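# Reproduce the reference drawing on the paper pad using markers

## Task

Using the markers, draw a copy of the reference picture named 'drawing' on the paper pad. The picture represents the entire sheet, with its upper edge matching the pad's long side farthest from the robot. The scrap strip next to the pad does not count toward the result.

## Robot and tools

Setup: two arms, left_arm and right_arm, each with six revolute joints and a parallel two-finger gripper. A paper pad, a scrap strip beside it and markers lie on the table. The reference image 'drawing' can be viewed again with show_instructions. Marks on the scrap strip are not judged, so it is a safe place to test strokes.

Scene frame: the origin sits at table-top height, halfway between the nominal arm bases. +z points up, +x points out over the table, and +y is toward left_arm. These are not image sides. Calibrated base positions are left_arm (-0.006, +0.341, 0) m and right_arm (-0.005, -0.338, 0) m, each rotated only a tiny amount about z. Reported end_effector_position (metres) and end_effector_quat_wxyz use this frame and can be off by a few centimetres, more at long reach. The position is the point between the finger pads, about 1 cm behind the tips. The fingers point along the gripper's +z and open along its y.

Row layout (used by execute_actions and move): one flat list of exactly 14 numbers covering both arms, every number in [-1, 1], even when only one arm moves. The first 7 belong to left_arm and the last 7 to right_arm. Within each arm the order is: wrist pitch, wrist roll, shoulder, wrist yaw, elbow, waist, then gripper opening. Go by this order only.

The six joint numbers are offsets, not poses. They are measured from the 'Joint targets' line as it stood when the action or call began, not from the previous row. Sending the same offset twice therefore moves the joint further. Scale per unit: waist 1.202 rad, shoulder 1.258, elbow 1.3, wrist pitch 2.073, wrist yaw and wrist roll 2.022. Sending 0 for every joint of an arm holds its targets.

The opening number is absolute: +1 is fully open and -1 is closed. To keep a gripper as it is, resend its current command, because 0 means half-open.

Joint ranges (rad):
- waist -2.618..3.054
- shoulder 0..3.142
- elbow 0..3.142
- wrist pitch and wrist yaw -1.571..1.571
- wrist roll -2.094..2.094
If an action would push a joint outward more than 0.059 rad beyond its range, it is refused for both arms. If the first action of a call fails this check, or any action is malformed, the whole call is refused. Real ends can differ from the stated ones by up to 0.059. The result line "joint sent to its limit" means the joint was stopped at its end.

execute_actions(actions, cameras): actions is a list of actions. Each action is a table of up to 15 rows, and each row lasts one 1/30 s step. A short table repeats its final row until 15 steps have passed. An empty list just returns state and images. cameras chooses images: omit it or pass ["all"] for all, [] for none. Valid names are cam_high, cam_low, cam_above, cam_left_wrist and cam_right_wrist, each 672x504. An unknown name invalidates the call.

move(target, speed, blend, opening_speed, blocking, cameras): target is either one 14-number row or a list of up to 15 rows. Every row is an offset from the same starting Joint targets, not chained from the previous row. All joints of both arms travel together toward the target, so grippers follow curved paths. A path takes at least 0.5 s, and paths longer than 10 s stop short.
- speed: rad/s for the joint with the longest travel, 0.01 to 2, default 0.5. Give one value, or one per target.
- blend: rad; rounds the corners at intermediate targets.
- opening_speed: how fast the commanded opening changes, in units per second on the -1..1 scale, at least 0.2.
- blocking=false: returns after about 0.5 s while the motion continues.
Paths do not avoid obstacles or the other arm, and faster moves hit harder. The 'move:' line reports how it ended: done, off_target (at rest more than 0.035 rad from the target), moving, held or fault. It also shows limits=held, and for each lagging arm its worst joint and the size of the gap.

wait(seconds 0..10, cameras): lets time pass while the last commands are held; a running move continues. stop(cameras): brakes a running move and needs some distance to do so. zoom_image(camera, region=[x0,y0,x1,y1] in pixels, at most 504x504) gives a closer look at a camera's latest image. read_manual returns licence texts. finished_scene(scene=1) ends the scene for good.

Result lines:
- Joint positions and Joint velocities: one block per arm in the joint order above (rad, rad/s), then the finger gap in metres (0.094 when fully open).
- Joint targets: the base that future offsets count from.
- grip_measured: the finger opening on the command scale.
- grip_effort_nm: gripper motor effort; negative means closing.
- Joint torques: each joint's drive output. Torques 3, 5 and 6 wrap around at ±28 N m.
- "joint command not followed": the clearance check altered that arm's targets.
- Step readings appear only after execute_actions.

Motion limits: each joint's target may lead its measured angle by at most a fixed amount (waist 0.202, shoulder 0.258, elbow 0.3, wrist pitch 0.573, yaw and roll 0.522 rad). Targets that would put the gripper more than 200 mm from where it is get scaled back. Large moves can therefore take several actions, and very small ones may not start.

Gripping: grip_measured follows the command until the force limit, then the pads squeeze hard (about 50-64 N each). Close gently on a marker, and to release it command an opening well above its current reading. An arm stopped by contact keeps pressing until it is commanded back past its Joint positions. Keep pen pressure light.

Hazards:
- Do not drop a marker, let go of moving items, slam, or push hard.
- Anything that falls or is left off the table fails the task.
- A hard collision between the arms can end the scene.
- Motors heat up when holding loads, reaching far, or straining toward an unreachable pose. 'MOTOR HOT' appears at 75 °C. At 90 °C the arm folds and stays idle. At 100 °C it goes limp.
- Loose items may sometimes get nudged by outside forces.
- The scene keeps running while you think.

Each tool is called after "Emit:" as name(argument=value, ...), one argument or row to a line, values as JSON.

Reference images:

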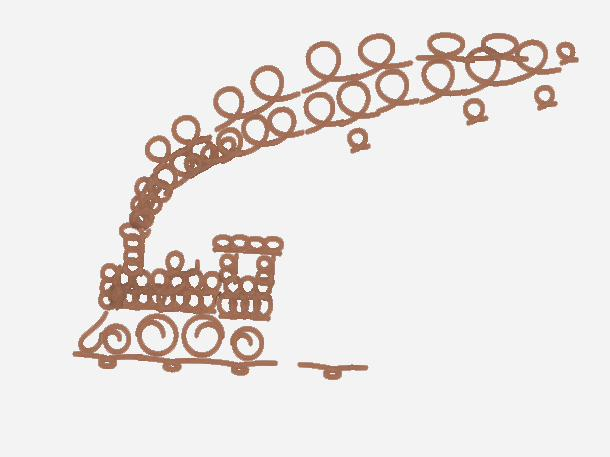

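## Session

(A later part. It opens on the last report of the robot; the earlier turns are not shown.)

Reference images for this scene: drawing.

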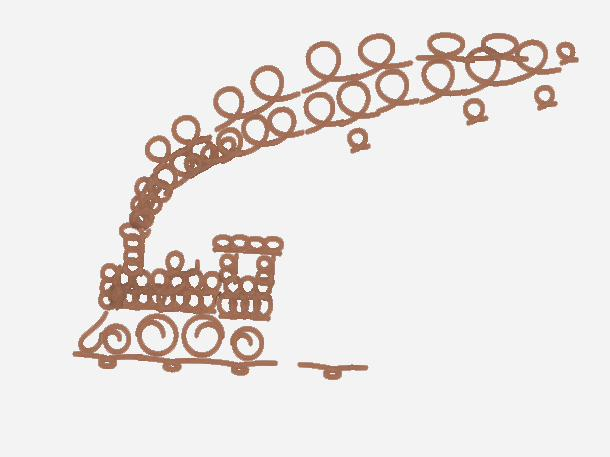

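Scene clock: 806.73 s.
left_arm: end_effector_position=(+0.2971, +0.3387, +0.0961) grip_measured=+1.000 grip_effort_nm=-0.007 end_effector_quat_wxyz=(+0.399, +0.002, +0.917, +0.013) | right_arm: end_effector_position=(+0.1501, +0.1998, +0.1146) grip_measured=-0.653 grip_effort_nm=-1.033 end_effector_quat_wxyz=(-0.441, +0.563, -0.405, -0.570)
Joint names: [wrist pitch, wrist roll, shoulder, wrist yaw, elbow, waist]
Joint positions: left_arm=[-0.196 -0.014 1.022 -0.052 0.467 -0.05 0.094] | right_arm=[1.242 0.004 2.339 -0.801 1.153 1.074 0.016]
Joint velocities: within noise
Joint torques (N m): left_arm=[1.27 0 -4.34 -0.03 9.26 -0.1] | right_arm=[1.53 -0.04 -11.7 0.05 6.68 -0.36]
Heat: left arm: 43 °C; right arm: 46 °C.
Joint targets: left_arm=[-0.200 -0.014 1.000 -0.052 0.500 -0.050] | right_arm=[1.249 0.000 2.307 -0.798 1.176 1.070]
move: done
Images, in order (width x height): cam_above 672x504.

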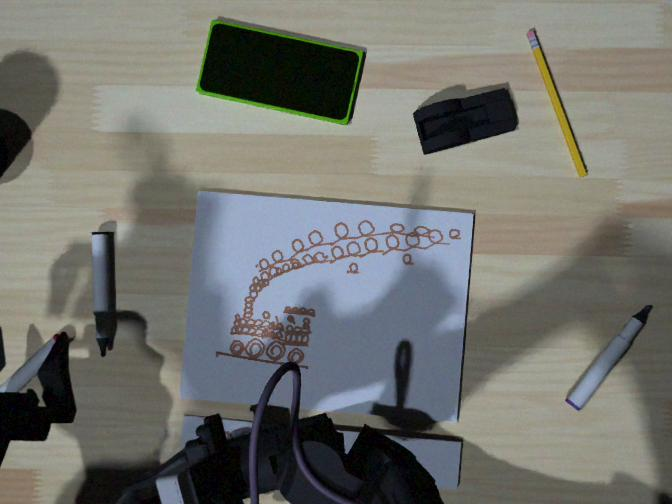

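Emit:
move(
  target=[
    [0,0,0,0,0,0,1, 0,0,0,-0.192547,0,-0.290085,-0.85],
    [0,0,0,0,0,0,1, 0,0,0,-0.212329,0,-0.323363,-0.85],
    [0,0,0,0,0,0,1, 0,0,0.0716,-0.212329,0,-0.323363,-0.85],
  ],
  speed=[0.6,0.03,0.1],
  cameras=[],
)

Emit:
move(
  target=[
    [0,0,0,0,0,0,1, 0,0,0,-0.0069016,0,-0.0075205,-0.85],
    [0,0,0,0,0,0,1, 0,0,0,-0.008273,0,-0.0098089,-0.85],
    [0,0,0,0,0,0,1, 0,0,0,0.000927,0,-0.0098089,-0.85],
    [0,0,0,0,0,0,1, 0,0,0,0.0060278,0,-0.0107515,-0.85],
    [0,0,0,0,0,0,1, 0,0,0,0.0060278,0,0.0060485,-0.85],
    [0,0,0,0,0,0,1, 0,0,0,0.0117843,0,0.0119898,-0.85],
    [0,0,0,0,0,0,1, 0,0,0,0.018998,0,0.01575,-0.85],
    [0,0,0,0,0,0,1, 0,0,0,0.0211135,0,0.0200926,-0.85],
    [0,0,0,0,0,0,1, 0,0,0,0.023471,0,0.0233589,-0.85],
    [0,0,0,0,0,0,1, 0,0,0,0.014271,0,0.0233589,-0.85],
    [0,0,0,0,0,0,1, 0,0,0,0.0091702,0,0.0243015,-0.85],
    [0,0,0,0,0,0,1, 0,0,0,0.0091702,0,0.0075015,-0.85],
    [0,0,0,0,0,0,1, 0,0,0,0.0034137,0,0.0015602,-0.85],
    [0,0,0,0,0,0,1, 0,0,0,-0.0038,0,-0.0022,-0.85],
    [0,0,0,0,0,0,1, 0,0,0,-0.0054147,0,-0.0046494,-0.85],
  ],
  speed=[0.06,0.06,0.2,0.06,0.2,0.06,0.06,0.06,0.06,0.2,0.06,0.2,0.06,0.06,0.06],
  blend=[0.001,0.001,0.001,0.001,0.001,0.001,0.001,0.001,0.001,0.001,0.001,0.001,0.001,0.001,0],
  cameras=[],
)

Emit:
move(
  target=[
    [0,0,0,0,0,0,1, 0,0,-0.0716,0,0,0,-0.85],
    [0,0,0,0,0,0,1, 0,0,-0.0716,0.140834,0,0.103498,-0.85],
    [0,0,0,0,0,0,1, 0,0,-0.0716,0.121052,0,0.070220,-0.85],
    [0,0,0,0,0,0,1, 0,0,-0.0008,0.121052,0,0.070220,-0.85],
  ],
  speed=[0.4,0.4,0.03,0.1],
  cameras=[],
)

Emit:
move(
  target=[
    [0,0,0,0,0,0,1, 0,0,0,-0.0084163,0,-0.0082854,-0.85],
    [0,0,0,0,0,0,1, 0,0,0,-0.0101651,0,-0.0106897,-0.85],
    [0,0,0,0,0,0,1, 0,0,0,-0.0009651,0,-0.0106897,-0.85],
    [0,0,0,0,0,0,1, 0,0,0,0.0044377,0,-0.0113239,-0.85],
    [0,0,0,0,0,0,1, 0,0,0,0.0044377,0,0.0054761,-0.85],
    [0,0,0,0,0,0,1, 0,0,0,0.0112904,0,0.0121349,-0.85],
    [0,0,0,0,0,0,1, 0,0,0,0.0199756,0,0.0167476,-0.85],
    [0,0,0,0,0,0,1, 0,0,0,0.0233758,0,0.0217523,-0.85],
    [0,0,0,0,0,0,1, 0,0,0,0.0263407,0,0.0252373,-0.85],
    [0,0,0,0,0,0,1, 0,0,0,0.0171407,0,0.0252373,-0.85],
    [0,0,0,0,0,0,1, 0,0,0,0.0117379,0,0.0258715,-0.85],
    [0,0,0,0,0,0,1, 0,0,0,0.0117379,0,0.0090715,-0.85],
    [0,0,0,0,0,0,1, 0,0,0,0.0048852,0,0.0024127,-0.85],
    [0,0,0,0,0,0,1, 0,0,0,-0.0038,0,-0.0022,-0.85],
    [0,0,0,0,0,0,1, 0,0,0,-0.0061872,0,-0.00506,-0.85],
  ],
  speed=[0.06,0.06,0.2,0.06,0.2,0.06,0.06,0.06,0.06,0.2,0.06,0.2,0.06,0.06,0.06],
  blend=[0.001,0.001,0.001,0.001,0.001,0.001,0.001,0.001,0.001,0.001,0.001,0.001,0.001,0.001,0],
  cameras=[],
)

Emit:
move(
  target=[
    [0,0,0,0,0,0,1, 0,0,-0.0708,0,0,0,-0.85],
    [0,0,0,0,0,0,1, 0,0,-0.0708,0,0,0.25,-0.85],
  ],
  speed=[0.4,0.5],
  cameras=["cam_above"],
)

Emit:
zoom_image(
  camera="cam_above",
  region=[190, 290, 350, 410],
)

Scene clock: 813.27 s.
left_arm: end_effector_position=(+0.2971, +0.3387, +0.0961) grip_measured=+1.000 grip_effort_nm=-0.002 end_effector_quat_wxyz=(+0.399, +0.002, +0.917, +0.013) | right_arm: end_effector_position=(+0.2672, +0.0928, +0.0883) grip_measured=-0.653 grip_effort_nm=-1.033 end_effector_quat_wxyz=(-0.415, +0.573, -0.413, -0.574)
Joint names: [wrist pitch, wrist roll, shoulder, wrist yaw, elbow, waist]
Joint positions: left_arm=[-0.196 -0.014 1.022 -0.052 0.467 -0.05 0.094] | right_arm=[1.243 0.004 2.389 -1.221 1.153 0.687 0.016]
Joint velocities: within noise
Joint torques (N m): left_arm=[1.24 0.05 -4.41 -0.07 9.17 -0.16] | right_arm=[1.34 -0.04 -8.55 -0.08 6.24 -0.54]
Heat: left arm: 43 °C; right arm: 46 °C.
Joint targets: left_arm=[-0.200 -0.014 1.000 -0.052 0.500 -0.050] | right_arm=[1.249 0.000 2.397 -1.227 1.176 0.681]
move: done
No camera images: "cameras" was empty.

Scene clock: 815.87 s.
left_arm: end_effector_position=(+0.2971, +0.3387, +0.0961) grip_measured=+1.000 grip_effort_nm=0.002 end_effector_quat_wxyz=(+0.399, +0.002, +0.917, +0.013) | right_arm: end_effector_position=(+0.2681, +0.0911, +0.0883) grip_measured=-0.653 grip_effort_nm=-1.028 end_effector_quat_wxyz=(-0.414, +0.574, -0.412, -0.574)
Joint names: [wrist pitch, wrist roll, shoulder, wrist yaw, elbow, waist]
Joint positions: left_arm=[-0.196 -0.014 1.022 -0.052 0.467 -0.05 0.094] | right_arm=[1.243 0.004 2.389 -1.228 1.153 0.683 0.016]
Joint velocities: within noise
Joint torques (N m): left_arm=[1.26 0.04 -4.38 -0.04 9.17 0.01] | right_arm=[1.33 -0.04 -8.55 -0.1 6.23 -0.59]
Heat: left arm: 43 °C; right arm: 46 °C.
Joint targets: left_arm=[-0.200 -0.014 1.000 -0.052 0.500 -0.050] | right_arm=[1.249 0.000 2.397 -1.238 1.176 0.676]
move: done
No camera images: "cameras" was empty.

Scene clock: 819.50 s.
left_arm: end_effector_position=(+0.2971, +0.3387, +0.0961) grip_measured=+1.000 grip_effort_nm=-0.002 end_effector_quat_wxyz=(+0.399, +0.002, +0.917, +0.013) | right_arm: end_effector_position=(+0.2723, +0.1246, +0.0891) grip_measured=-0.653 grip_effort_nm=-1.033 end_effector_quat_wxyz=(-0.458, +0.539, -0.455, -0.540)
Joint names: [wrist pitch, wrist roll, shoulder, wrist yaw, elbow, waist]
Joint positions: left_arm=[-0.196 -0.014 1.022 -0.052 0.467 -0.05 0.094] | right_arm=[1.243 0.004 2.388 -0.987 1.153 0.766 0.016]
Joint velocities: within noise
Joint torques (N m): left_arm=[1.3 0.05 -4.49 -0.03 9.2 -0.08] | right_arm=[1.45 -0.04 -8.64 -0.08 6.37 -0.53]
Heat: left arm: 43 °C; right arm: 46 °C.
Joint targets: left_arm=[-0.200 -0.014 1.000 -0.052 0.500 -0.050] | right_arm=[1.248 0.000 2.396 -0.993 1.176 0.760]
move: done
No camera images: "cameras" was empty.

Scene clock: 822.43 s.
left_arm: end_effector_position=(+0.2971, +0.3387, +0.0961) grip_measured=+1.000 grip_effort_nm=-0.002 end_effector_quat_wxyz=(+0.399, +0.002, +0.917, +0.013) | right_arm: end_effector_position=(+0.2733, +0.1227, +0.0891) grip_measured=-0.653 grip_effort_nm=-1.038 end_effector_quat_wxyz=(-0.457, +0.540, -0.454, -0.541)
Joint names: [wrist pitch, wrist roll, shoulder, wrist yaw, elbow, waist]
Joint positions: left_arm=[-0.196 -0.014 1.022 -0.052 0.467 -0.05 0.094] | right_arm=[1.243 0.004 2.388 -0.996 1.153 0.761 0.016]
Joint velocities: within noise
Joint torques (N m): left_arm=[1.27 0.06 -4.52 -0.07 9.32 -0.02] | right_arm=[1.45 -0.04 -8.66 -0.1 6.37 -0.58]
Heat: left arm: 43 °C; right arm: 45 °C.
Joint targets: left_arm=[-0.200 -0.014 1.000 -0.052 0.500 -0.050] | right_arm=[1.248 0.000 2.396 -1.006 1.176 0.754]
move: done
No camera images: "cameras" was empty.

Scene clock: 823.87 s.
left_arm: end_effector_position=(+0.2971, +0.3387, +0.0961) grip_measured=+1.000 grip_effort_nm=-0.002 end_effector_quat_wxyz=(+0.399, +0.002, +0.917, +0.013) | right_arm: end_effector_position=(+0.1237, +0.1844, +0.1130) grip_measured=-0.653 grip_effort_nm=-1.033 end_effector_quat_wxyz=(-0.385, +0.603, -0.349, -0.605)
Joint names: [wrist pitch, wrist roll, shoulder, wrist yaw, elbow, waist]
Joint positions: left_arm=[-0.196 -0.014 1.022 -0.052 0.467 -0.05 0.094] | right_arm=[1.24 0.004 2.339 -1.005 1.153 1.061 0.016]
Joint velocities: within noise
Joint torques (N m): left_arm=[1.25 0.04 -4.48 -0.05 9.28 -0.1] | right_arm=[1.45 -0.04 -11.58 0.01 6.57 -0.47]
Heat: left arm: 43 °C; right arm: 45 °C.
Joint targets: left_arm=[-0.200 -0.014 1.000 -0.052 0.500 -0.050] | right_arm=[1.248 0.000 2.307 -1.006 1.176 1.054]
move: done
Images, in order (width x height): cam_above 672x504.

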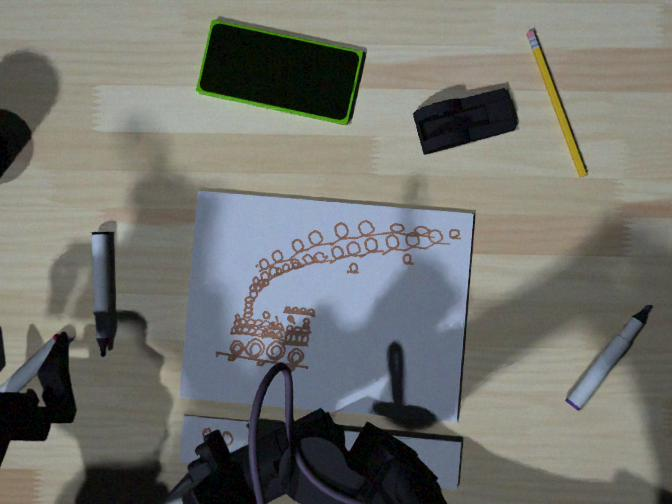

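Scaled by 3.150 from the camera's 672x504 image, which has a finer 960x720 frame.

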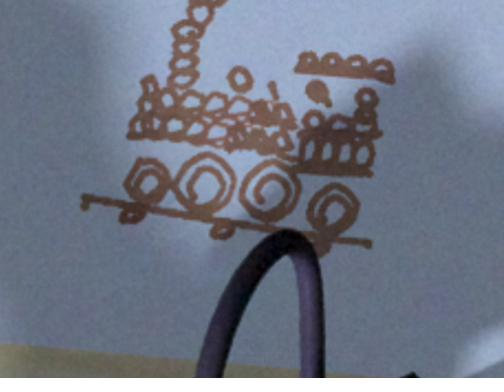

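Emit:
move(
  target=[
    [0,0,0,0,0,0,1, 0,0,0,0.054095,0,-0.270839,-0.85],
    [0,0,0,0,0,0,1, 0,0,0,0.073877,0,-0.237561,-0.85],
    [0,0,0,0,0,0,1, 0,0,0.0708,0.073877,0,-0.237561,-0.85],
  ],
  speed=[0.6,0.03,0.1],
  cameras=[],
)

Emit:
move(
  target=[
    [0,0,0,0,0,0,1, 0,0,0,0.0081802,0,0.0138283,-0.85],
    [0,0,0,0,0,0,1, 0,0,0,0.0163606,0,0.0254567,-0.85],
    [0,0,0,0,0,0,1, 0,0,0,0.0213595,0,0.0343188,-0.85],
    [0,0,0,0,0,0,1, 0,0,0,0.0121595,0,0.0343188,-0.85],
    [0,0,0,0,0,0,1, 0,0,0,0.0076822,0,0.0392429,-0.85],
    [0,0,0,0,0,0,1, 0,0,0,0.0076822,0,0.0224429,-0.85],
    [0,0,0,0,0,0,1, 0,0,0,-0.0028845,0,0.0163921,-0.85],
    [0,0,0,0,0,0,1, 0,0,0,-0.0153826,0,0.01004,-0.85],
    [0,0,0,0,0,0,1, 0,0,0,-0.0178315,0,0.0029131,-0.85],
    [0,0,0,0,0,0,1, 0,0,0,-0.0185129,0,-0.0033236,-0.85],
    [0,0,0,0,0,0,1, 0,0,0,-0.0093129,0,-0.0033236,-0.85],
    [0,0,0,0,0,0,1, 0,0,0,0.000618,0,-0.0057632,-0.85],
    [0,0,0,0,0,0,1, 0,0,0,0.0043678,0,-0.0109688,-0.85],
    [0,0,0,0,0,0,1, 0,0,0,0.0048226,0,-0.0173464,-0.85],
  ],
  speed=[0.06,0.06,0.06,0.2,0.06,0.2,0.06,0.06,0.06,0.06,0.2,0.06,0.06,0.06],
  blend=[0.002,0.002,0.002,0.002,0.002,0.002,0.002,0.002,0.002,0.002,0.002,0.002,0.002,0],
  cameras=[],
)

Emit:
move(
  target=[
    [0,0,0,0,0,0,1, 0,0,-0.0708,0,0,0,-0.85],
    [0,0,0,0,0,0,1, 0,0,-0.0708,0,0,0.25,-0.85],
  ],
  speed=[0.4,0.5],
  cameras=["cam_above"],
)

Emit:
zoom_image(
  camera="cam_above",
  region=[190, 290, 350, 410],
)

Scene clock: 830.83 s.
left_arm: end_effector_position=(+0.2971, +0.3387, +0.0961) grip_measured=+1.000 grip_effort_nm=-0.002 end_effector_quat_wxyz=(+0.399, +0.002, +0.917, +0.013) | right_arm: end_effector_position=(+0.2955, +0.1259, +0.0894) grip_measured=-0.653 grip_effort_nm=-1.038 end_effector_quat_wxyz=(+0.491, -0.509, +0.488, +0.511)
Joint names: [wrist pitch, wrist roll, shoulder, wrist yaw, elbow, waist]
Joint positions: left_arm=[-0.196 -0.014 1.022 -0.052 0.467 -0.05 0.094] | right_arm=[1.242 0.004 2.387 -0.864 1.153 0.763 0.016]
Joint velocities: within noise
Joint torques (N m): left_arm=[1.27 0.05 -4.55 -0.06 9.29 0.03] | right_arm=[1.51 -0.04 -8.62 0.08 6.41 0.5]
Heat: left arm: 43 °C; right arm: 45 °C.
Joint targets: left_arm=[-0.200 -0.014 1.000 -0.052 0.500 -0.050] | right_arm=[1.249 0.000 2.396 -0.857 1.176 0.769]
move: done
No camera images: "cameras" was empty.

Scene clock: 834.07 s.
left_arm: end_effector_position=(+0.2971, +0.3387, +0.0961) grip_measured=+1.000 grip_effort_nm=-0.002 end_effector_quat_wxyz=(+0.399, +0.002, +0.917, +0.013) | right_arm: end_effector_position=(+0.3009, +0.1232, +0.0894) grip_measured=-0.653 grip_effort_nm=-1.033 end_effector_quat_wxyz=(+0.496, -0.505, +0.492, +0.507)
Joint names: [wrist pitch, wrist roll, shoulder, wrist yaw, elbow, waist]
Joint positions: left_arm=[-0.196 -0.014 1.022 -0.052 0.467 -0.05 0.094] | right_arm=[1.242 0.004 2.387 -0.857 1.153 0.754 0.016]
Joint velocities: within noise
Joint torques (N m): left_arm=[1.28 0.02 -4.36 -0.05 9.25 -0.06] | right_arm=[1.51 -0.04 -8.68 0.1 6.45 -0.51]
Heat: left arm: 43 °C; right arm: 45 °C.
Joint targets: left_arm=[-0.200 -0.014 1.000 -0.052 0.500 -0.050] | right_arm=[1.249 0.000 2.396 -0.847 1.176 0.748]
move: done
No camera images: "cameras" was empty.

Scene clock: 835.50 s.
left_arm: end_effector_position=(+0.2971, +0.3387, +0.0961) grip_measured=+1.000 grip_effort_nm=-0.007 end_effector_quat_wxyz=(+0.399, +0.002, +0.917, +0.013) | right_arm: end_effector_position=(+0.1524, +0.1943, +0.1138) grip_measured=-0.653 grip_effort_nm=-1.033 end_effector_quat_wxyz=(-0.432, +0.570, -0.398, -0.575)
Joint names: [wrist pitch, wrist roll, shoulder, wrist yaw, elbow, waist]
Joint positions: left_arm=[-0.196 -0.014 1.022 -0.052 0.467 -0.05 0.094] | right_arm=[1.239 0.004 2.339 -0.848 1.153 1.055 0.016]
Joint velocities: within noise
Joint torques (N m): left_arm=[1.26 0.03 -4.49 -0.07 9.39 -0.01] | right_arm=[1.53 -0.04 -11.69 0.03 6.65 -0.51]
Heat: left arm: 43 °C; right arm: 45 °C.
Joint targets: left_arm=[-0.200 -0.014 1.000 -0.052 0.500 -0.050] | right_arm=[1.248 0.000 2.307 -0.847 1.176 1.049]
move: done
Images, in order (width x height): cam_above 672x504.

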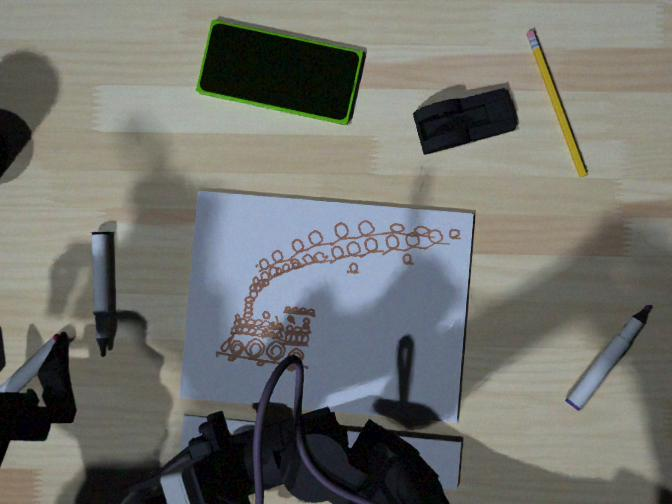

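Scaled by 3.150 from the camera's 672x504 image, which has a finer 960x720 frame.

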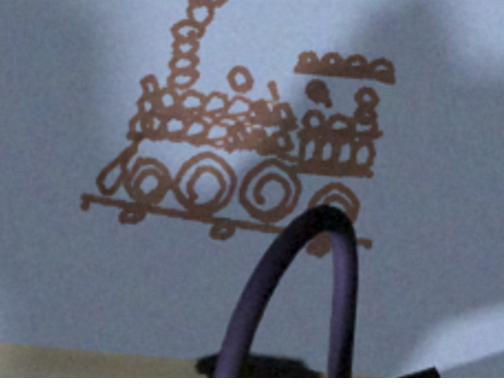

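Emit:
move(
  target=[0,0,0,0,0,0,1, 0.065605,0,-0.067512,-0.342634,-0.185385,-0.492186,-0.85],
  speed=0.4,
  cameras=["cam_above", "cam_low"],
)

Scene clock: 841.20 s.
left_arm: end_effector_position=(+0.2971, +0.3387, +0.0961) grip_measured=+1.000 grip_effort_nm=-0.002 end_effector_quat_wxyz=(+0.399, +0.002, +0.917, +0.013) | right_arm: end_effector_position=(+0.2674, -0.0133, +0.1046) grip_measured=-0.653 grip_effort_nm=-1.033 end_effector_quat_wxyz=(-0.405, +0.597, -0.377, -0.581)
Joint names: [wrist pitch, wrist roll, shoulder, wrist yaw, elbow, waist]
Joint positions: left_arm=[-0.196 -0.014 1.022 -0.052 0.467 -0.05 0.094] | right_arm=[1.366 0.004 2.258 -1.532 0.942 0.454 0.016]
Joint velocities: within noise
Joint torques (N m): left_arm=[1.26 0.06 -4.59 -0.06 9.2 0.08] | right_arm=[1.28 -0.04 -10.74 -0.04 2.89 0.28]
Heat: left arm: 43 °C; right arm: 46 °C.
Joint targets: left_arm=[-0.200 -0.014 1.000 -0.052 0.500 -0.050] | right_arm=[1.385 0.000 2.222 -1.540 0.935 0.457]
move: off_target (right_arm); right_arm: the shoulder is farthest, 0.036 rad from its target
Images, in order (width x height): cam_low 672x504, cam_above 672x504.

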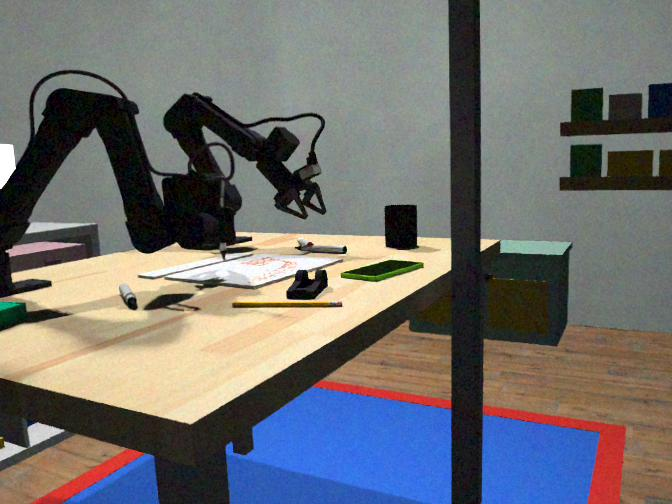

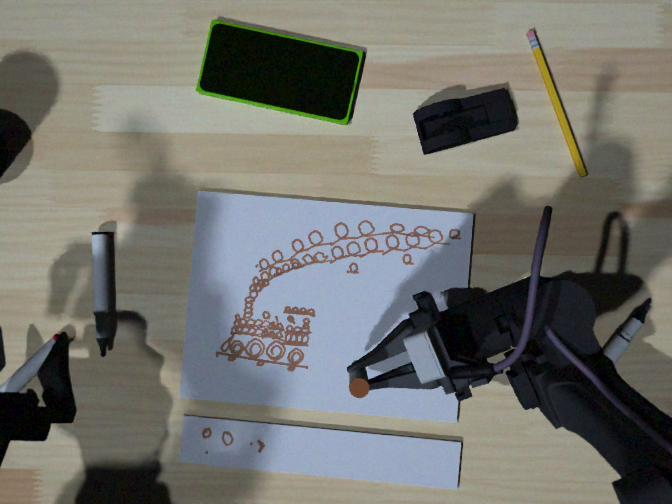

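Emit:
move(
  target=[
    [0,0,0,0,0,0,1, 0,0,0,0.018578,0,0.033208,-0.85],
    [0,0,0,0,0,0,1, 0,0,0.058824,0.018578,0,0.033208,-0.85],
  ],
  speed=[0.03,0.08],
  cameras=["cam_low"],
)

Emit:
zoom_image(
  camera="cam_low",
  region=[160, 200, 340, 320],
)

Scene clock: 846.20 s.
left_arm: end_effector_position=(+0.2971, +0.3387, +0.0961) grip_measured=+1.000 grip_effort_nm=-0.002 end_effector_quat_wxyz=(+0.399, +0.002, +0.917, +0.013) | right_arm: end_effector_position=(+0.2583, -0.0021, +0.0936) grip_measured=-0.653 grip_effort_nm=-1.033 end_effector_quat_wxyz=(-0.392, +0.595, -0.381, -0.589)
Joint names: [wrist pitch, wrist roll, shoulder, wrist yaw, elbow, waist]
Joint positions: left_arm=[-0.196 -0.014 1.022 -0.052 0.467 -0.05 0.094] | right_arm=[1.368 0.004 2.289 -1.51 0.942 0.491 0.016]
Joint velocities: within noise
Joint torques (N m): left_arm=[1.33 0.05 -4.56 -0.06 9.44 0.1] | right_arm=[1.27 -0.04 -7.54 0.09 2.77 0.49]
Heat: left arm: 43 °C; right arm: 46 °C.
Joint targets: left_arm=[-0.200 -0.014 1.000 -0.052 0.500 -0.050] | right_arm=[1.384 0.000 2.296 -1.502 0.935 0.497]
move: done
Images, in order (width x height): cam_low 672x504.

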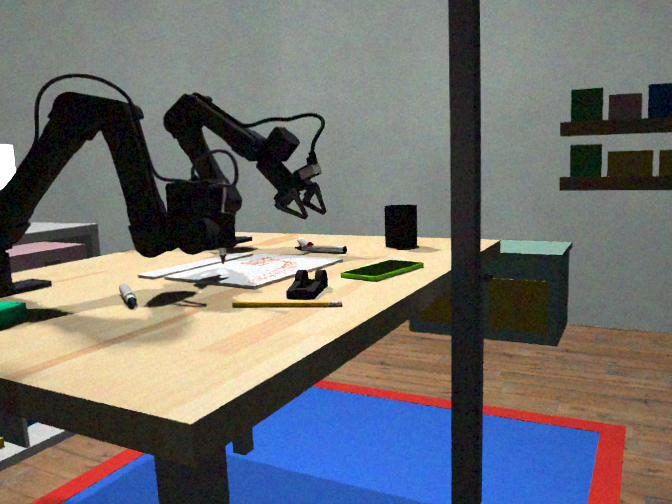

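Scaled by 2.800 from the camera's 672x504 image, which has a finer 960x720 frame.

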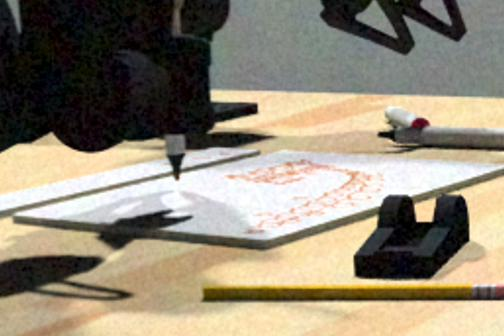

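Emit:
move(
  target=[0,0,0,0,0,0,1, 0,0,0.009539,0,0,0,-0.85],
  speed=0.05,
  cameras=[],
)

Emit:
move(
  target=[0,0,0,0,0,0,1, 0,0,0.0032,0,0,0,-0.85],
  speed=0.05,
  cameras=["cam_low"],
)

Emit:
zoom_image(
  camera="cam_low",
  region=[180, 220, 270, 280],
)

Scene clock: 847.23 s.
left_arm: end_effector_position=(+0.2971, +0.3387, +0.0961) grip_measured=+1.000 grip_effort_nm=-0.007 end_effector_quat_wxyz=(+0.399, +0.002, +0.917, +0.013) | right_arm: end_effector_position=(+0.2581, -0.0022, +0.0897) grip_measured=-0.653 grip_effort_nm=-1.033 end_effector_quat_wxyz=(-0.389, +0.593, -0.385, -0.591)
Joint names: [wrist pitch, wrist roll, shoulder, wrist yaw, elbow, waist]
Joint positions: left_arm=[-0.196 -0.014 1.022 -0.052 0.467 -0.05 0.094] | right_arm=[1.368 0.004 2.3 -1.51 0.942 0.491 0.016]
Joint velocities: within noise
Joint torques (N m): left_arm=[1.29 0.04 -4.51 -0.07 9.25 -0.12] | right_arm=[1.28 -0.04 -7.45 0.08 2.7 0.51]
Heat: left arm: 43 °C; right arm: 46 °C.
Joint targets: left_arm=[-0.200 -0.014 1.000 -0.052 0.500 -0.050] | right_arm=[1.384 0.000 2.308 -1.502 0.935 0.497]
move: done
No camera images: "cameras" was empty.

Scene clock: 847.93 s.
left_arm: end_effector_position=(+0.2971, +0.3387, +0.0961) grip_measured=+1.000 grip_effort_nm=-0.002 end_effector_quat_wxyz=(+0.399, +0.002, +0.917, +0.013) | right_arm: end_effector_position=(+0.2580, -0.0023, +0.0881) grip_measured=-0.653 grip_effort_nm=-1.033 end_effector_quat_wxyz=(-0.387, +0.592, -0.386, -0.592)
Joint names: [wrist pitch, wrist roll, shoulder, wrist yaw, elbow, waist]
Joint positions: left_arm=[-0.196 -0.014 1.022 -0.052 0.467 -0.05 0.094] | right_arm=[1.368 0.004 2.304 -1.51 0.942 0.491 0.016]
Joint velocities: within noise
Joint torques (N m): left_arm=[1.28 0.03 -4.38 -0.07 9.28 -0.02] | right_arm=[1.28 -0.04 -7.46 0.08 2.67 0.5]
Heat: left arm: 43 °C; right arm: 46 °C.
Joint targets: left_arm=[-0.200 -0.014 1.000 -0.052 0.500 -0.050] | right_arm=[1.384 0.000 2.312 -1.502 0.935 0.497]
move: done
Images, in order (width x height): cam_low 672x504.

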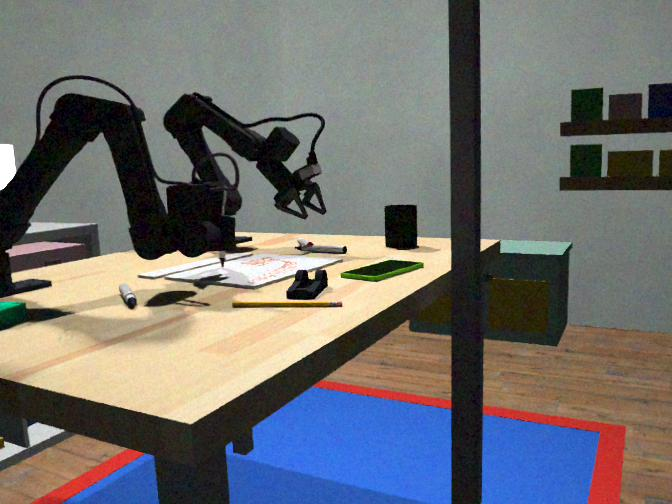

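Scaled by 5.600 from the camera's 672x504 image, which has a finer 960x720 frame.

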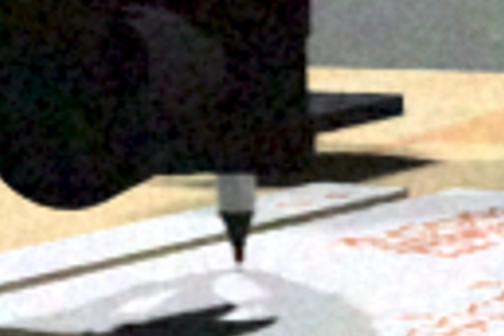

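Emit:
move(
  target=[0,0,0,0,0,0,1, 0,0,0.0024,0,0,0,-0.85],
  speed=0.05,
  cameras=["cam_low"],
)

Emit:
zoom_image(
  camera="cam_low",
  region=[180, 220, 270, 280],
)

Scene clock: 848.93 s.
left_arm: end_effector_position=(+0.2971, +0.3387, +0.0961) grip_measured=+1.000 grip_effort_nm=-0.002 end_effector_quat_wxyz=(+0.399, +0.002, +0.917, +0.013) | right_arm: end_effector_position=(+0.2580, -0.0023, +0.0881) grip_measured=-0.653 grip_effort_nm=-1.028 end_effector_quat_wxyz=(-0.387, +0.592, -0.386, -0.592)
Joint names: [wrist pitch, wrist roll, shoulder, wrist yaw, elbow, waist]
Joint positions: left_arm=[-0.196 -0.014 1.022 -0.052 0.467 -0.05 0.094] | right_arm=[1.368 0.004 2.304 -1.51 0.942 0.491 0.016]
Joint velocities: within noise
Joint torques (N m): left_arm=[1.26 0.03 -4.44 -0.09 9.28 -0.01] | right_arm=[1.27 -0.04 -7.24 0.08 2.67 0.5]
Heat: left arm: 43 °C; right arm: 46 °C.
Joint targets: left_arm=[-0.200 -0.014 1.000 -0.052 0.500 -0.050] | right_arm=[1.384 0.000 2.315 -1.502 0.935 0.497]
move: done
Images, in order (width x height): cam_low 672x504.

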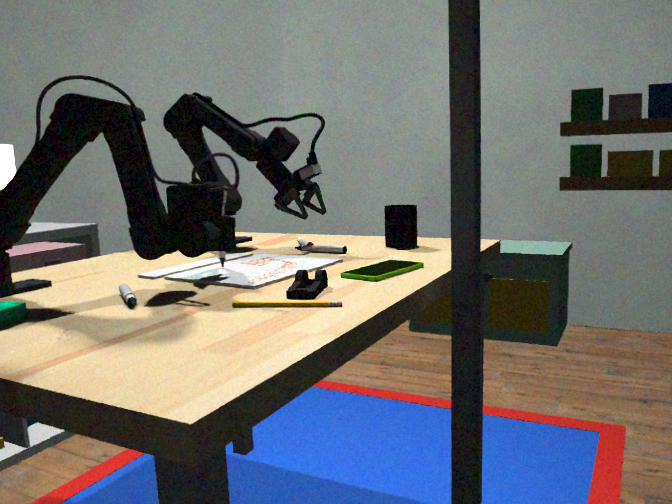

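Scaled by 5.600 from the camera's 672x504 image, which has a finer 960x720 frame.

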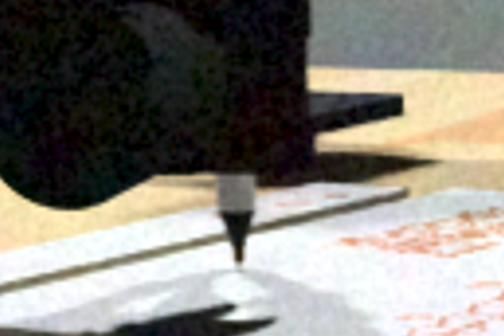

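Emit:
move(
  target=[0,0,0,0,0,0,1, 0,0,0.0016,0,0,0,-0.85],
  speed=0.05,
  cameras=["cam_low"],
)

Emit:
zoom_image(
  camera="cam_low",
  region=[200, 240, 245, 270],
)

Scene clock: 850.00 s.
left_arm: end_effector_position=(+0.2971, +0.3387, +0.0961) grip_measured=+1.000 grip_effort_nm=-0.002 end_effector_quat_wxyz=(+0.399, +0.002, +0.917, +0.013) | right_arm: end_effector_position=(+0.2579, -0.0023, +0.0871) grip_measured=-0.653 grip_effort_nm=-1.033 end_effector_quat_wxyz=(-0.387, +0.592, -0.387, -0.592)
Joint names: [wrist pitch, wrist roll, shoulder, wrist yaw, elbow, waist]
Joint positions: left_arm=[-0.196 -0.014 1.022 -0.052 0.467 -0.05 0.094] | right_arm=[1.368 0.004 2.307 -1.51 0.942 0.491 0.016]
Joint velocities: within noise
Joint torques (N m): left_arm=[1.26 0.06 -4.66 -0.07 9.18 0.02] | right_arm=[1.27 -0.04 -7.32 0.08 2.66 0.5]
Heat: left arm: 43 °C; right arm: 46 °C.
Joint targets: left_arm=[-0.200 -0.014 1.000 -0.052 0.500 -0.050] | right_arm=[1.384 0.000 2.317 -1.502 0.935 0.497]
move: done
Images, in order (width x height): cam_low 672x504.

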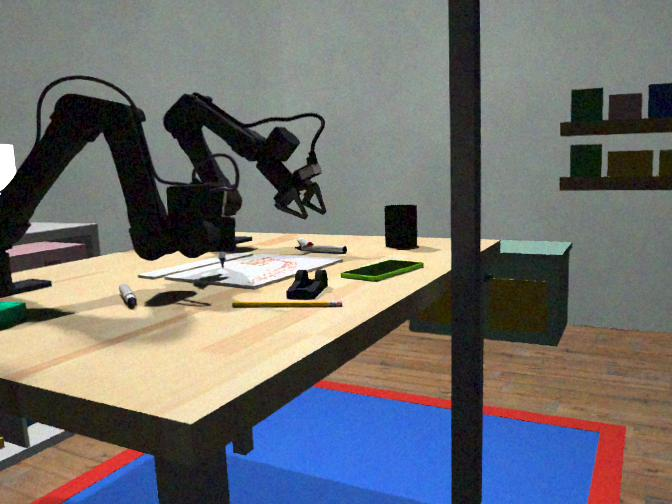

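Scaled by 11.200 from the camera's 672x504 image, which has a finer 960x720 frame.

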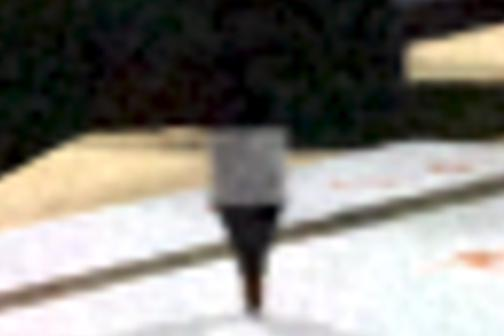

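Emit:
move(
  target=[0,0,0,0,0,0,1, 0,0,0.0016,0,0,0,-0.85],
  speed=0.05,
  cameras=["cam_low"],
)

Emit:
zoom_image(
  camera="cam_low",
  region=[200, 240, 245, 270],
)

Scene clock: 851.03 s.
left_arm: end_effector_position=(+0.2971, +0.3387, +0.0961) grip_measured=+1.000 grip_effort_nm=-0.002 end_effector_quat_wxyz=(+0.399, +0.002, +0.917, +0.013) | right_arm: end_effector_position=(+0.2579, -0.0023, +0.0871) grip_measured=-0.653 grip_effort_nm=-1.033 end_effector_quat_wxyz=(-0.387, +0.592, -0.387, -0.592)
Joint names: [wrist pitch, wrist roll, shoulder, wrist yaw, elbow, waist]
Joint positions: left_arm=[-0.196 -0.014 1.022 -0.052 0.467 -0.05 0.094] | right_arm=[1.368 0.004 2.307 -1.51 0.942 0.491 0.016]
Joint velocities: within noise
Joint torques (N m): left_arm=[1.26 0.02 -4.55 -0.07 9.22 -0.06] | right_arm=[1.27 -0.04 -7.17 0.08 2.69 0.5]
Heat: left arm: 43 °C; right arm: 46 °C.
Joint targets: left_arm=[-0.200 -0.014 1.000 -0.052 0.500 -0.050] | right_arm=[1.384 0.000 2.319 -1.502 0.935 0.497]
move: done
Images, in order (width x height): cam_low 672x504.

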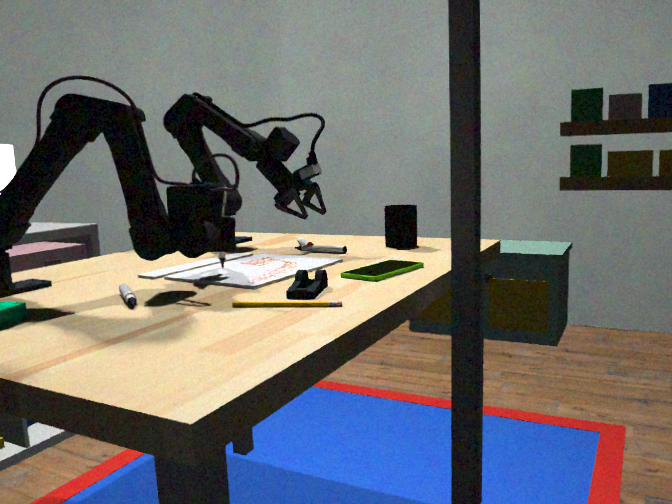

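Scaled by 11.200 from the camera's 672x504 image, which has a finer 960x720 frame.

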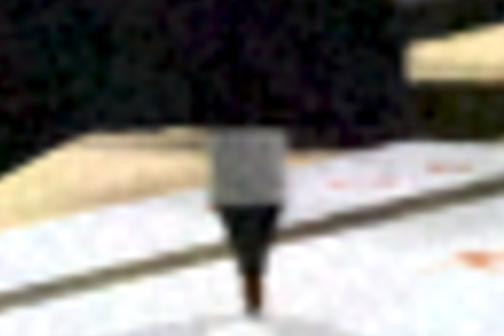

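Emit:
move(
  target=[
    [0,0,0,0,0,0,1, 0,0,0.0008,0.050373,0,0.034063,-0.85],
    [0,0,0,0,0,0,1, 0,0,0.0008,0.099992,0,0.067366,-0.85],
  ],
  speed=[0.06,0.06],
  blend=[0.004,0],
  cameras=["cam_above"],
)

Emit:
zoom_image(
  camera="cam_above",
  region=[300, 320, 400, 400],
)

Scene clock: 855.27 s.
left_arm: end_effector_position=(+0.2971, +0.3387, +0.0961) grip_measured=+1.000 grip_effort_nm=-0.002 end_effector_quat_wxyz=(+0.399, +0.002, +0.917, +0.013) | right_arm: end_effector_position=(+0.2626, +0.0314, +0.0874) grip_measured=-0.653 grip_effort_nm=-1.033 end_effector_quat_wxyz=(-0.422, +0.568, -0.420, -0.568)
Joint names: [wrist pitch, wrist roll, shoulder, wrist yaw, elbow, waist]
Joint positions: left_arm=[-0.196 -0.014 1.022 -0.052 0.467 -0.05 0.094] | right_arm=[1.37 0.004 2.307 -1.311 0.942 0.572 0.016]
Joint velocities: within noise
Joint torques (N m): left_arm=[1.27 0.06 -4.46 -0.05 9.39 -0.02] | right_arm=[1.36 -0.04 -7.2 0.11 2.8 0.54]
Heat: left arm: 43 °C; right arm: 45 °C.
Joint targets: left_arm=[-0.200 -0.014 1.000 -0.052 0.500 -0.050] | right_arm=[1.384 0.000 2.320 -1.300 0.935 0.578]
move: done
Images, in order (width x height): cam_above 672x504.

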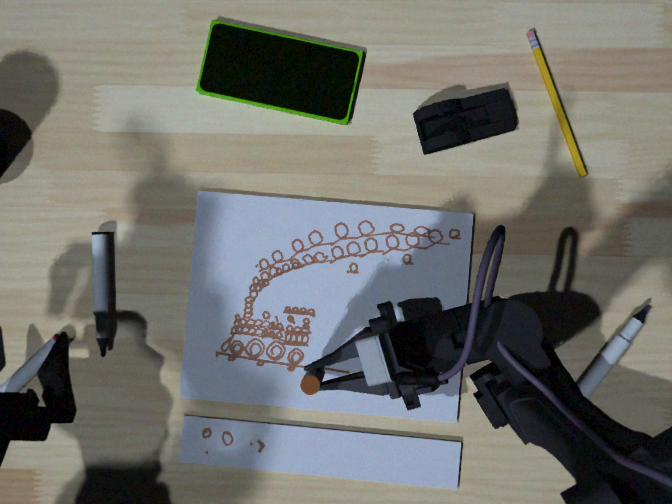

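Scaled by 5.040 from the camera's 672x504 image, which has a finer 960x720 frame.

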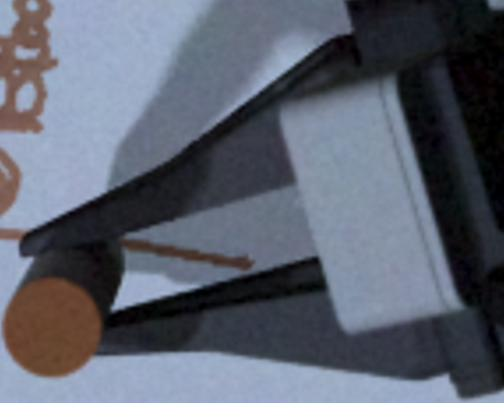

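Emit:
move(
  target=[
    [0,0,0,0,0,0,1, 0,0,-0.0715,0,0,0,-0.85],
    [0,0,0,0,0,0,1, 0,0,-0.0715,-0.051612,0,-0.013809,-0.85],
    [0,0,0,0,0,0,1, 0,0,-0.0715,-0.071394,0,-0.047087,-0.85],
    [0,0,0,0,0,0,1, 0,0,0,-0.071394,0,-0.047087,-0.85],
  ],
  speed=[0.4,0.3,0.03,0.1],
  cameras=[],
)

Emit:
move(
  target=[
    [0,0,0,0,0,0,1, 0,0,0,-0.0058034,0,-0.0077559,-0.85],
    [0,0,0,0,0,0,1, 0,0,0,-0.0067604,0,-0.0102182,-0.85],
    [0,0,0,0,0,0,1, 0,0,0,0.0024396,0,-0.0102182,-0.85],
    [0,0,0,0,0,0,1, 0,0,0,0.0076142,0,-0.0113532,-0.85],
    [0,0,0,0,0,0,1, 0,0,0,0.0076142,0,0.0054468,-0.85],
    [0,0,0,0,0,0,1, 0,0,0,0.0128842,0,0.0113063,-0.85],
    [0,0,0,0,0,0,1, 0,0,0,0.019237,0,0.0151268,-0.85],
    [0,0,0,0,0,0,1, 0,0,0,0.0204458,0,0.0196487,-0.85],
    [0,0,0,0,0,0,1, 0,0,0,0.0221974,0,0.023145,-0.85],
    [0,0,0,0,0,0,1, 0,0,0,0.0129974,0,0.023145,-0.85],
    [0,0,0,0,0,0,1, 0,0,0,0.0078228,0,0.02428,-0.85],
    [0,0,0,0,0,0,1, 0,0,0,0.0078228,0,0.00748,-0.85],
    [0,0,0,0,0,0,1, 0,0,0,0.0025528,0,0.0016205,-0.85],
    [0,0,0,0,0,0,1, 0,0,0,-0.0038,0,-0.0022,-0.85],
    [0,0,0,0,0,0,1, 0,0,0,-0.0048933,0,-0.0047379,-0.85],
  ],
  speed=[0.06,0.06,0.2,0.06,0.2,0.06,0.06,0.06,0.06,0.2,0.06,0.2,0.06,0.06,0.06],
  blend=[0.001,0.001,0.001,0.001,0.001,0.001,0.001,0.001,0.001,0.001,0.001,0.001,0.001,0.001,0],
  cameras=[],
)

Emit:
move(
  target=[0,0,0,0,0,0,1, 0,0,-0.0715,0,0,0,-0.85],
  speed=0.4,
  cameras=["cam_above"],
)

Scene clock: 860.47 s.
left_arm: end_effector_position=(+0.2971, +0.3387, +0.0961) grip_measured=+1.000 grip_effort_nm=-0.007 end_effector_quat_wxyz=(+0.399, +0.002, +0.917, +0.013) | right_arm: end_effector_position=(+0.2564, +0.0120, +0.0870) grip_measured=-0.653 grip_effort_nm=-1.038 end_effector_quat_wxyz=(-0.398, +0.586, -0.395, -0.585)
Joint names: [wrist pitch, wrist roll, shoulder, wrist yaw, elbow, waist]
Joint positions: left_arm=[-0.196 -0.014 1.022 -0.052 0.467 -0.05 0.094] | right_arm=[1.377 0.004 2.308 -1.438 0.94 0.528 0.016]
Joint velocities: within noise
Joint torques (N m): left_arm=[1.28 0.06 -4.4 -0.07 9.31 -0.01] | right_arm=[1.21 -0.04 -7.21 -0.06 2.86 -0.55]
Heat: left arm: 43 °C; right arm: 45 °C.
Joint targets: left_arm=[-0.200 -0.014 1.000 -0.052 0.500 -0.050] | right_arm=[1.384 0.000 2.320 -1.444 0.935 0.522]
move: done
No camera images: "cameras" was empty.

Scene clock: 862.93 s.
left_arm: end_effector_position=(+0.2971, +0.3387, +0.0961) grip_measured=+1.000 grip_effort_nm=-0.002 end_effector_quat_wxyz=(+0.399, +0.002, +0.917, +0.013) | right_arm: end_effector_position=(+0.2575, +0.0103, +0.0871) grip_measured=-0.653 grip_effort_nm=-1.033 end_effector_quat_wxyz=(-0.399, +0.586, -0.395, -0.584)
Joint names: [wrist pitch, wrist roll, shoulder, wrist yaw, elbow, waist]
Joint positions: left_arm=[-0.196 -0.014 1.022 -0.052 0.467 -0.05 0.094] | right_arm=[1.377 0.004 2.308 -1.443 0.94 0.522 0.016]
Joint velocities: within noise
Joint torques (N m): left_arm=[1.32 0.02 -4.37 -0.02 9.42 -0.17] | right_arm=[1.22 -0.04 -7.23 -0.11 2.91 -0.59]
Heat: left arm: 43 °C; right arm: 45 °C.
Joint targets: left_arm=[-0.200 -0.014 1.000 -0.052 0.500 -0.050] | right_arm=[1.384 0.001 2.320 -1.454 0.935 0.515]
move: done
No camera images: "cameras" was empty.

Scene clock: 863.73 s.
left_arm: end_effector_position=(+0.2971, +0.3387, +0.0961) grip_measured=+1.000 grip_effort_nm=-0.002 end_effector_quat_wxyz=(+0.399, +0.002, +0.917, +0.013) | right_arm: end_effector_position=(+0.2578, +0.0106, +0.1054) grip_measured=-0.653 grip_effort_nm=-1.033 end_effector_quat_wxyz=(-0.413, +0.594, -0.379, -0.577)
Joint names: [wrist pitch, wrist roll, shoulder, wrist yaw, elbow, waist]
Joint positions: left_arm=[-0.196 -0.014 1.022 -0.052 0.467 -0.05 0.094] | right_arm=[1.377 0.004 2.259 -1.447 0.94 0.522 0.016]
Joint velocities: within noise
Joint torques (N m): left_arm=[1.27 0.05 -4.4 -0.06 9.22 -0.03] | right_arm=[1.21 -0.05 -10.25 -0.04 3.22 -0.61]
Heat: left arm: 43 °C; right arm: 45 °C.
Joint targets: left_arm=[-0.200 -0.014 1.000 -0.052 0.500 -0.050] | right_arm=[1.384 0.001 2.230 -1.454 0.935 0.515]
move: done
Images, in order (width x height): cam_above 672x504.

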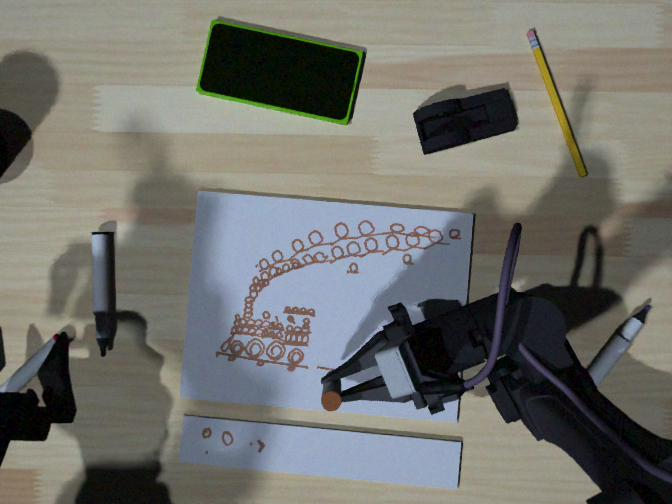

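Emit:
move(
  target=[
    [0,0,0,0,0,0,1, 0,0,0,0.081794,0,-0.263448,-0.85],
    [0,0,0,0,0,0,1, 0,0,0,0.062011,0,-0.296726,-0.85],
  ],
  speed=[0.4,0.03],
  cameras=["cam_above"],
)

Emit:
zoom_image(
  camera="cam_above",
  region=[200, 300, 370, 400],
)

Emit:
zoom_image(
  camera="cam_above",
  region=[315, 360, 365, 390],
)

Scene clock: 867.57 s.
left_arm: end_effector_position=(+0.2971, +0.3387, +0.0961) grip_measured=+1.000 grip_effort_nm=-0.007 end_effector_quat_wxyz=(+0.399, +0.002, +0.917, +0.013) | right_arm: end_effector_position=(+0.3856, -0.1042, +0.1067) grip_measured=-0.653 grip_effort_nm=-1.033 end_effector_quat_wxyz=(+0.540, -0.484, +0.508, +0.464)
Joint names: [wrist pitch, wrist roll, shoulder, wrist yaw, elbow, waist]
Joint positions: left_arm=[-0.196 -0.014 1.022 -0.052 0.467 -0.05 0.094] | right_arm=[1.377 0.004 2.259 -1.321 0.94 0.165 0.016]
Joint velocities: within noise
Joint torques (N m): left_arm=[1.26 0.01 -4.51 -0.04 9.33 -0.05] | right_arm=[1.28 -0.04 -10.3 -0.02 3.22 -0.55]
Heat: left arm: 43 °C; right arm: 45 °C.
Joint targets: left_arm=[-0.200 -0.014 1.000 -0.052 0.500 -0.050] | right_arm=[1.384 0.001 2.230 -1.329 0.935 0.159]
move: done
Images, in order (width x height): cam_above 672x504.

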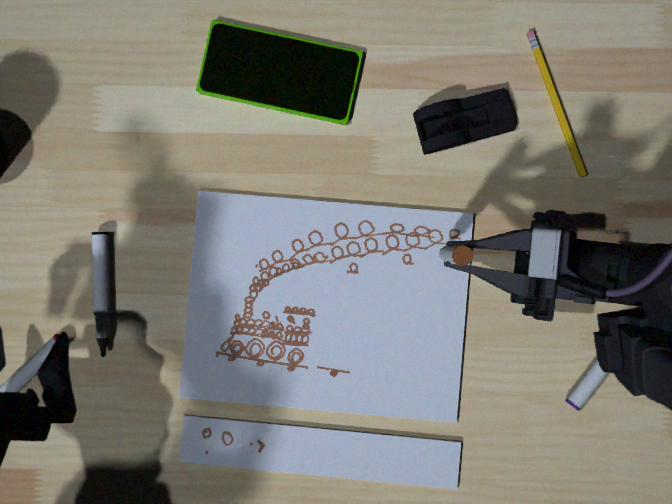

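Scaled by 2.965 from the camera's 672x504 image, which has a finer 960x720 frame.

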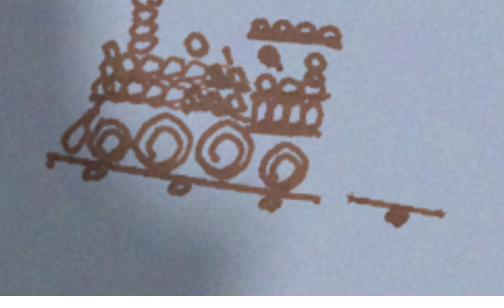

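Scaled by 10.080 from the camera's 672x504 image, which has a finer 960x720 frame.

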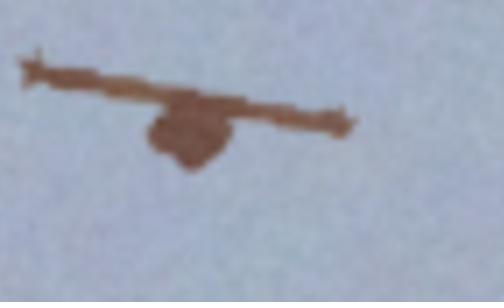

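Emit:
move(
  target=[
    [0,0,0,0,0,0,1, 0,0,0.0715,0,0,0,-0.85],
    [0,0,0,0,0,0,1, 0,0,0,0,0,0,-0.85],
    [0,0,0,0,0,0,1, 0,0,0,0,0,-0.25,-0.85],
  ],
  speed=[0.1,0.3,0.4],
  cameras=["cam_above"],
)

Emit:
zoom_image(
  camera="cam_above",
  region=[420, 200, 480, 260],
)

Scene clock: 870.33 s.
left_arm: end_effector_position=(+0.2971, +0.3387, +0.0961) grip_measured=+1.000 grip_effort_nm=-0.002 end_effector_quat_wxyz=(+0.399, +0.002, +0.917, +0.013) | right_arm: end_effector_position=(+0.4379, -0.2346, +0.1071) grip_measured=-0.653 grip_effort_nm=-1.033 end_effector_quat_wxyz=(+0.606, -0.402, +0.576, +0.375)
Joint names: [wrist pitch, wrist roll, shoulder, wrist yaw, elbow, waist]
Joint positions: left_arm=[-0.196 -0.014 1.022 -0.052 0.467 -0.05 0.094] | right_arm=[1.379 0.004 2.259 -1.325 0.94 -0.146 0.016]
Joint velocities: within noise
Joint torques (N m): left_arm=[1.26 0.05 -4.53 -0.08 9.25 -0.09] | right_arm=[1.26 -0.04 -10.24 0 3.23 0.36]
Heat: left arm: 43 °C; right arm: 45 °C.
Joint targets: left_arm=[-0.200 -0.014 1.000 -0.052 0.500 -0.050] | right_arm=[1.384 0.001 2.230 -1.329 0.935 -0.142]
move: done
Images, in order (width x height): cam_above 672x504.

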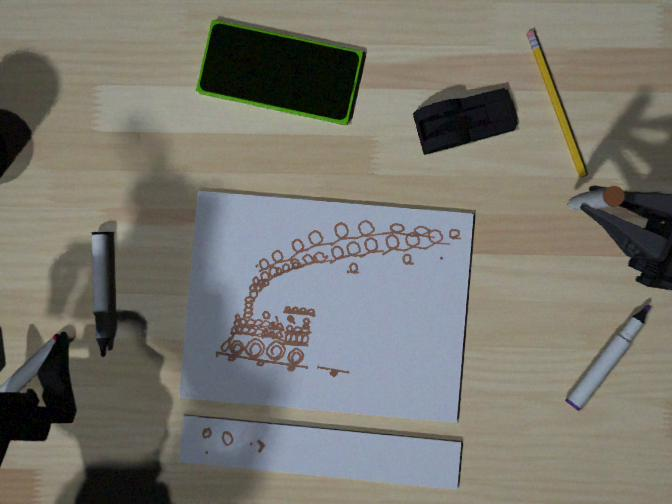

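Scaled by 8.400 from the camera's 672x504 image, which has a finer 960x720 frame.

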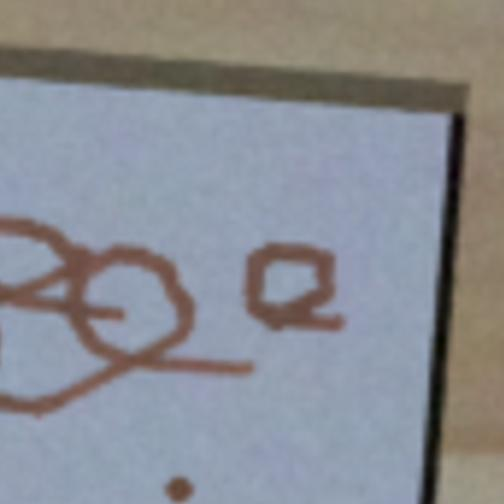

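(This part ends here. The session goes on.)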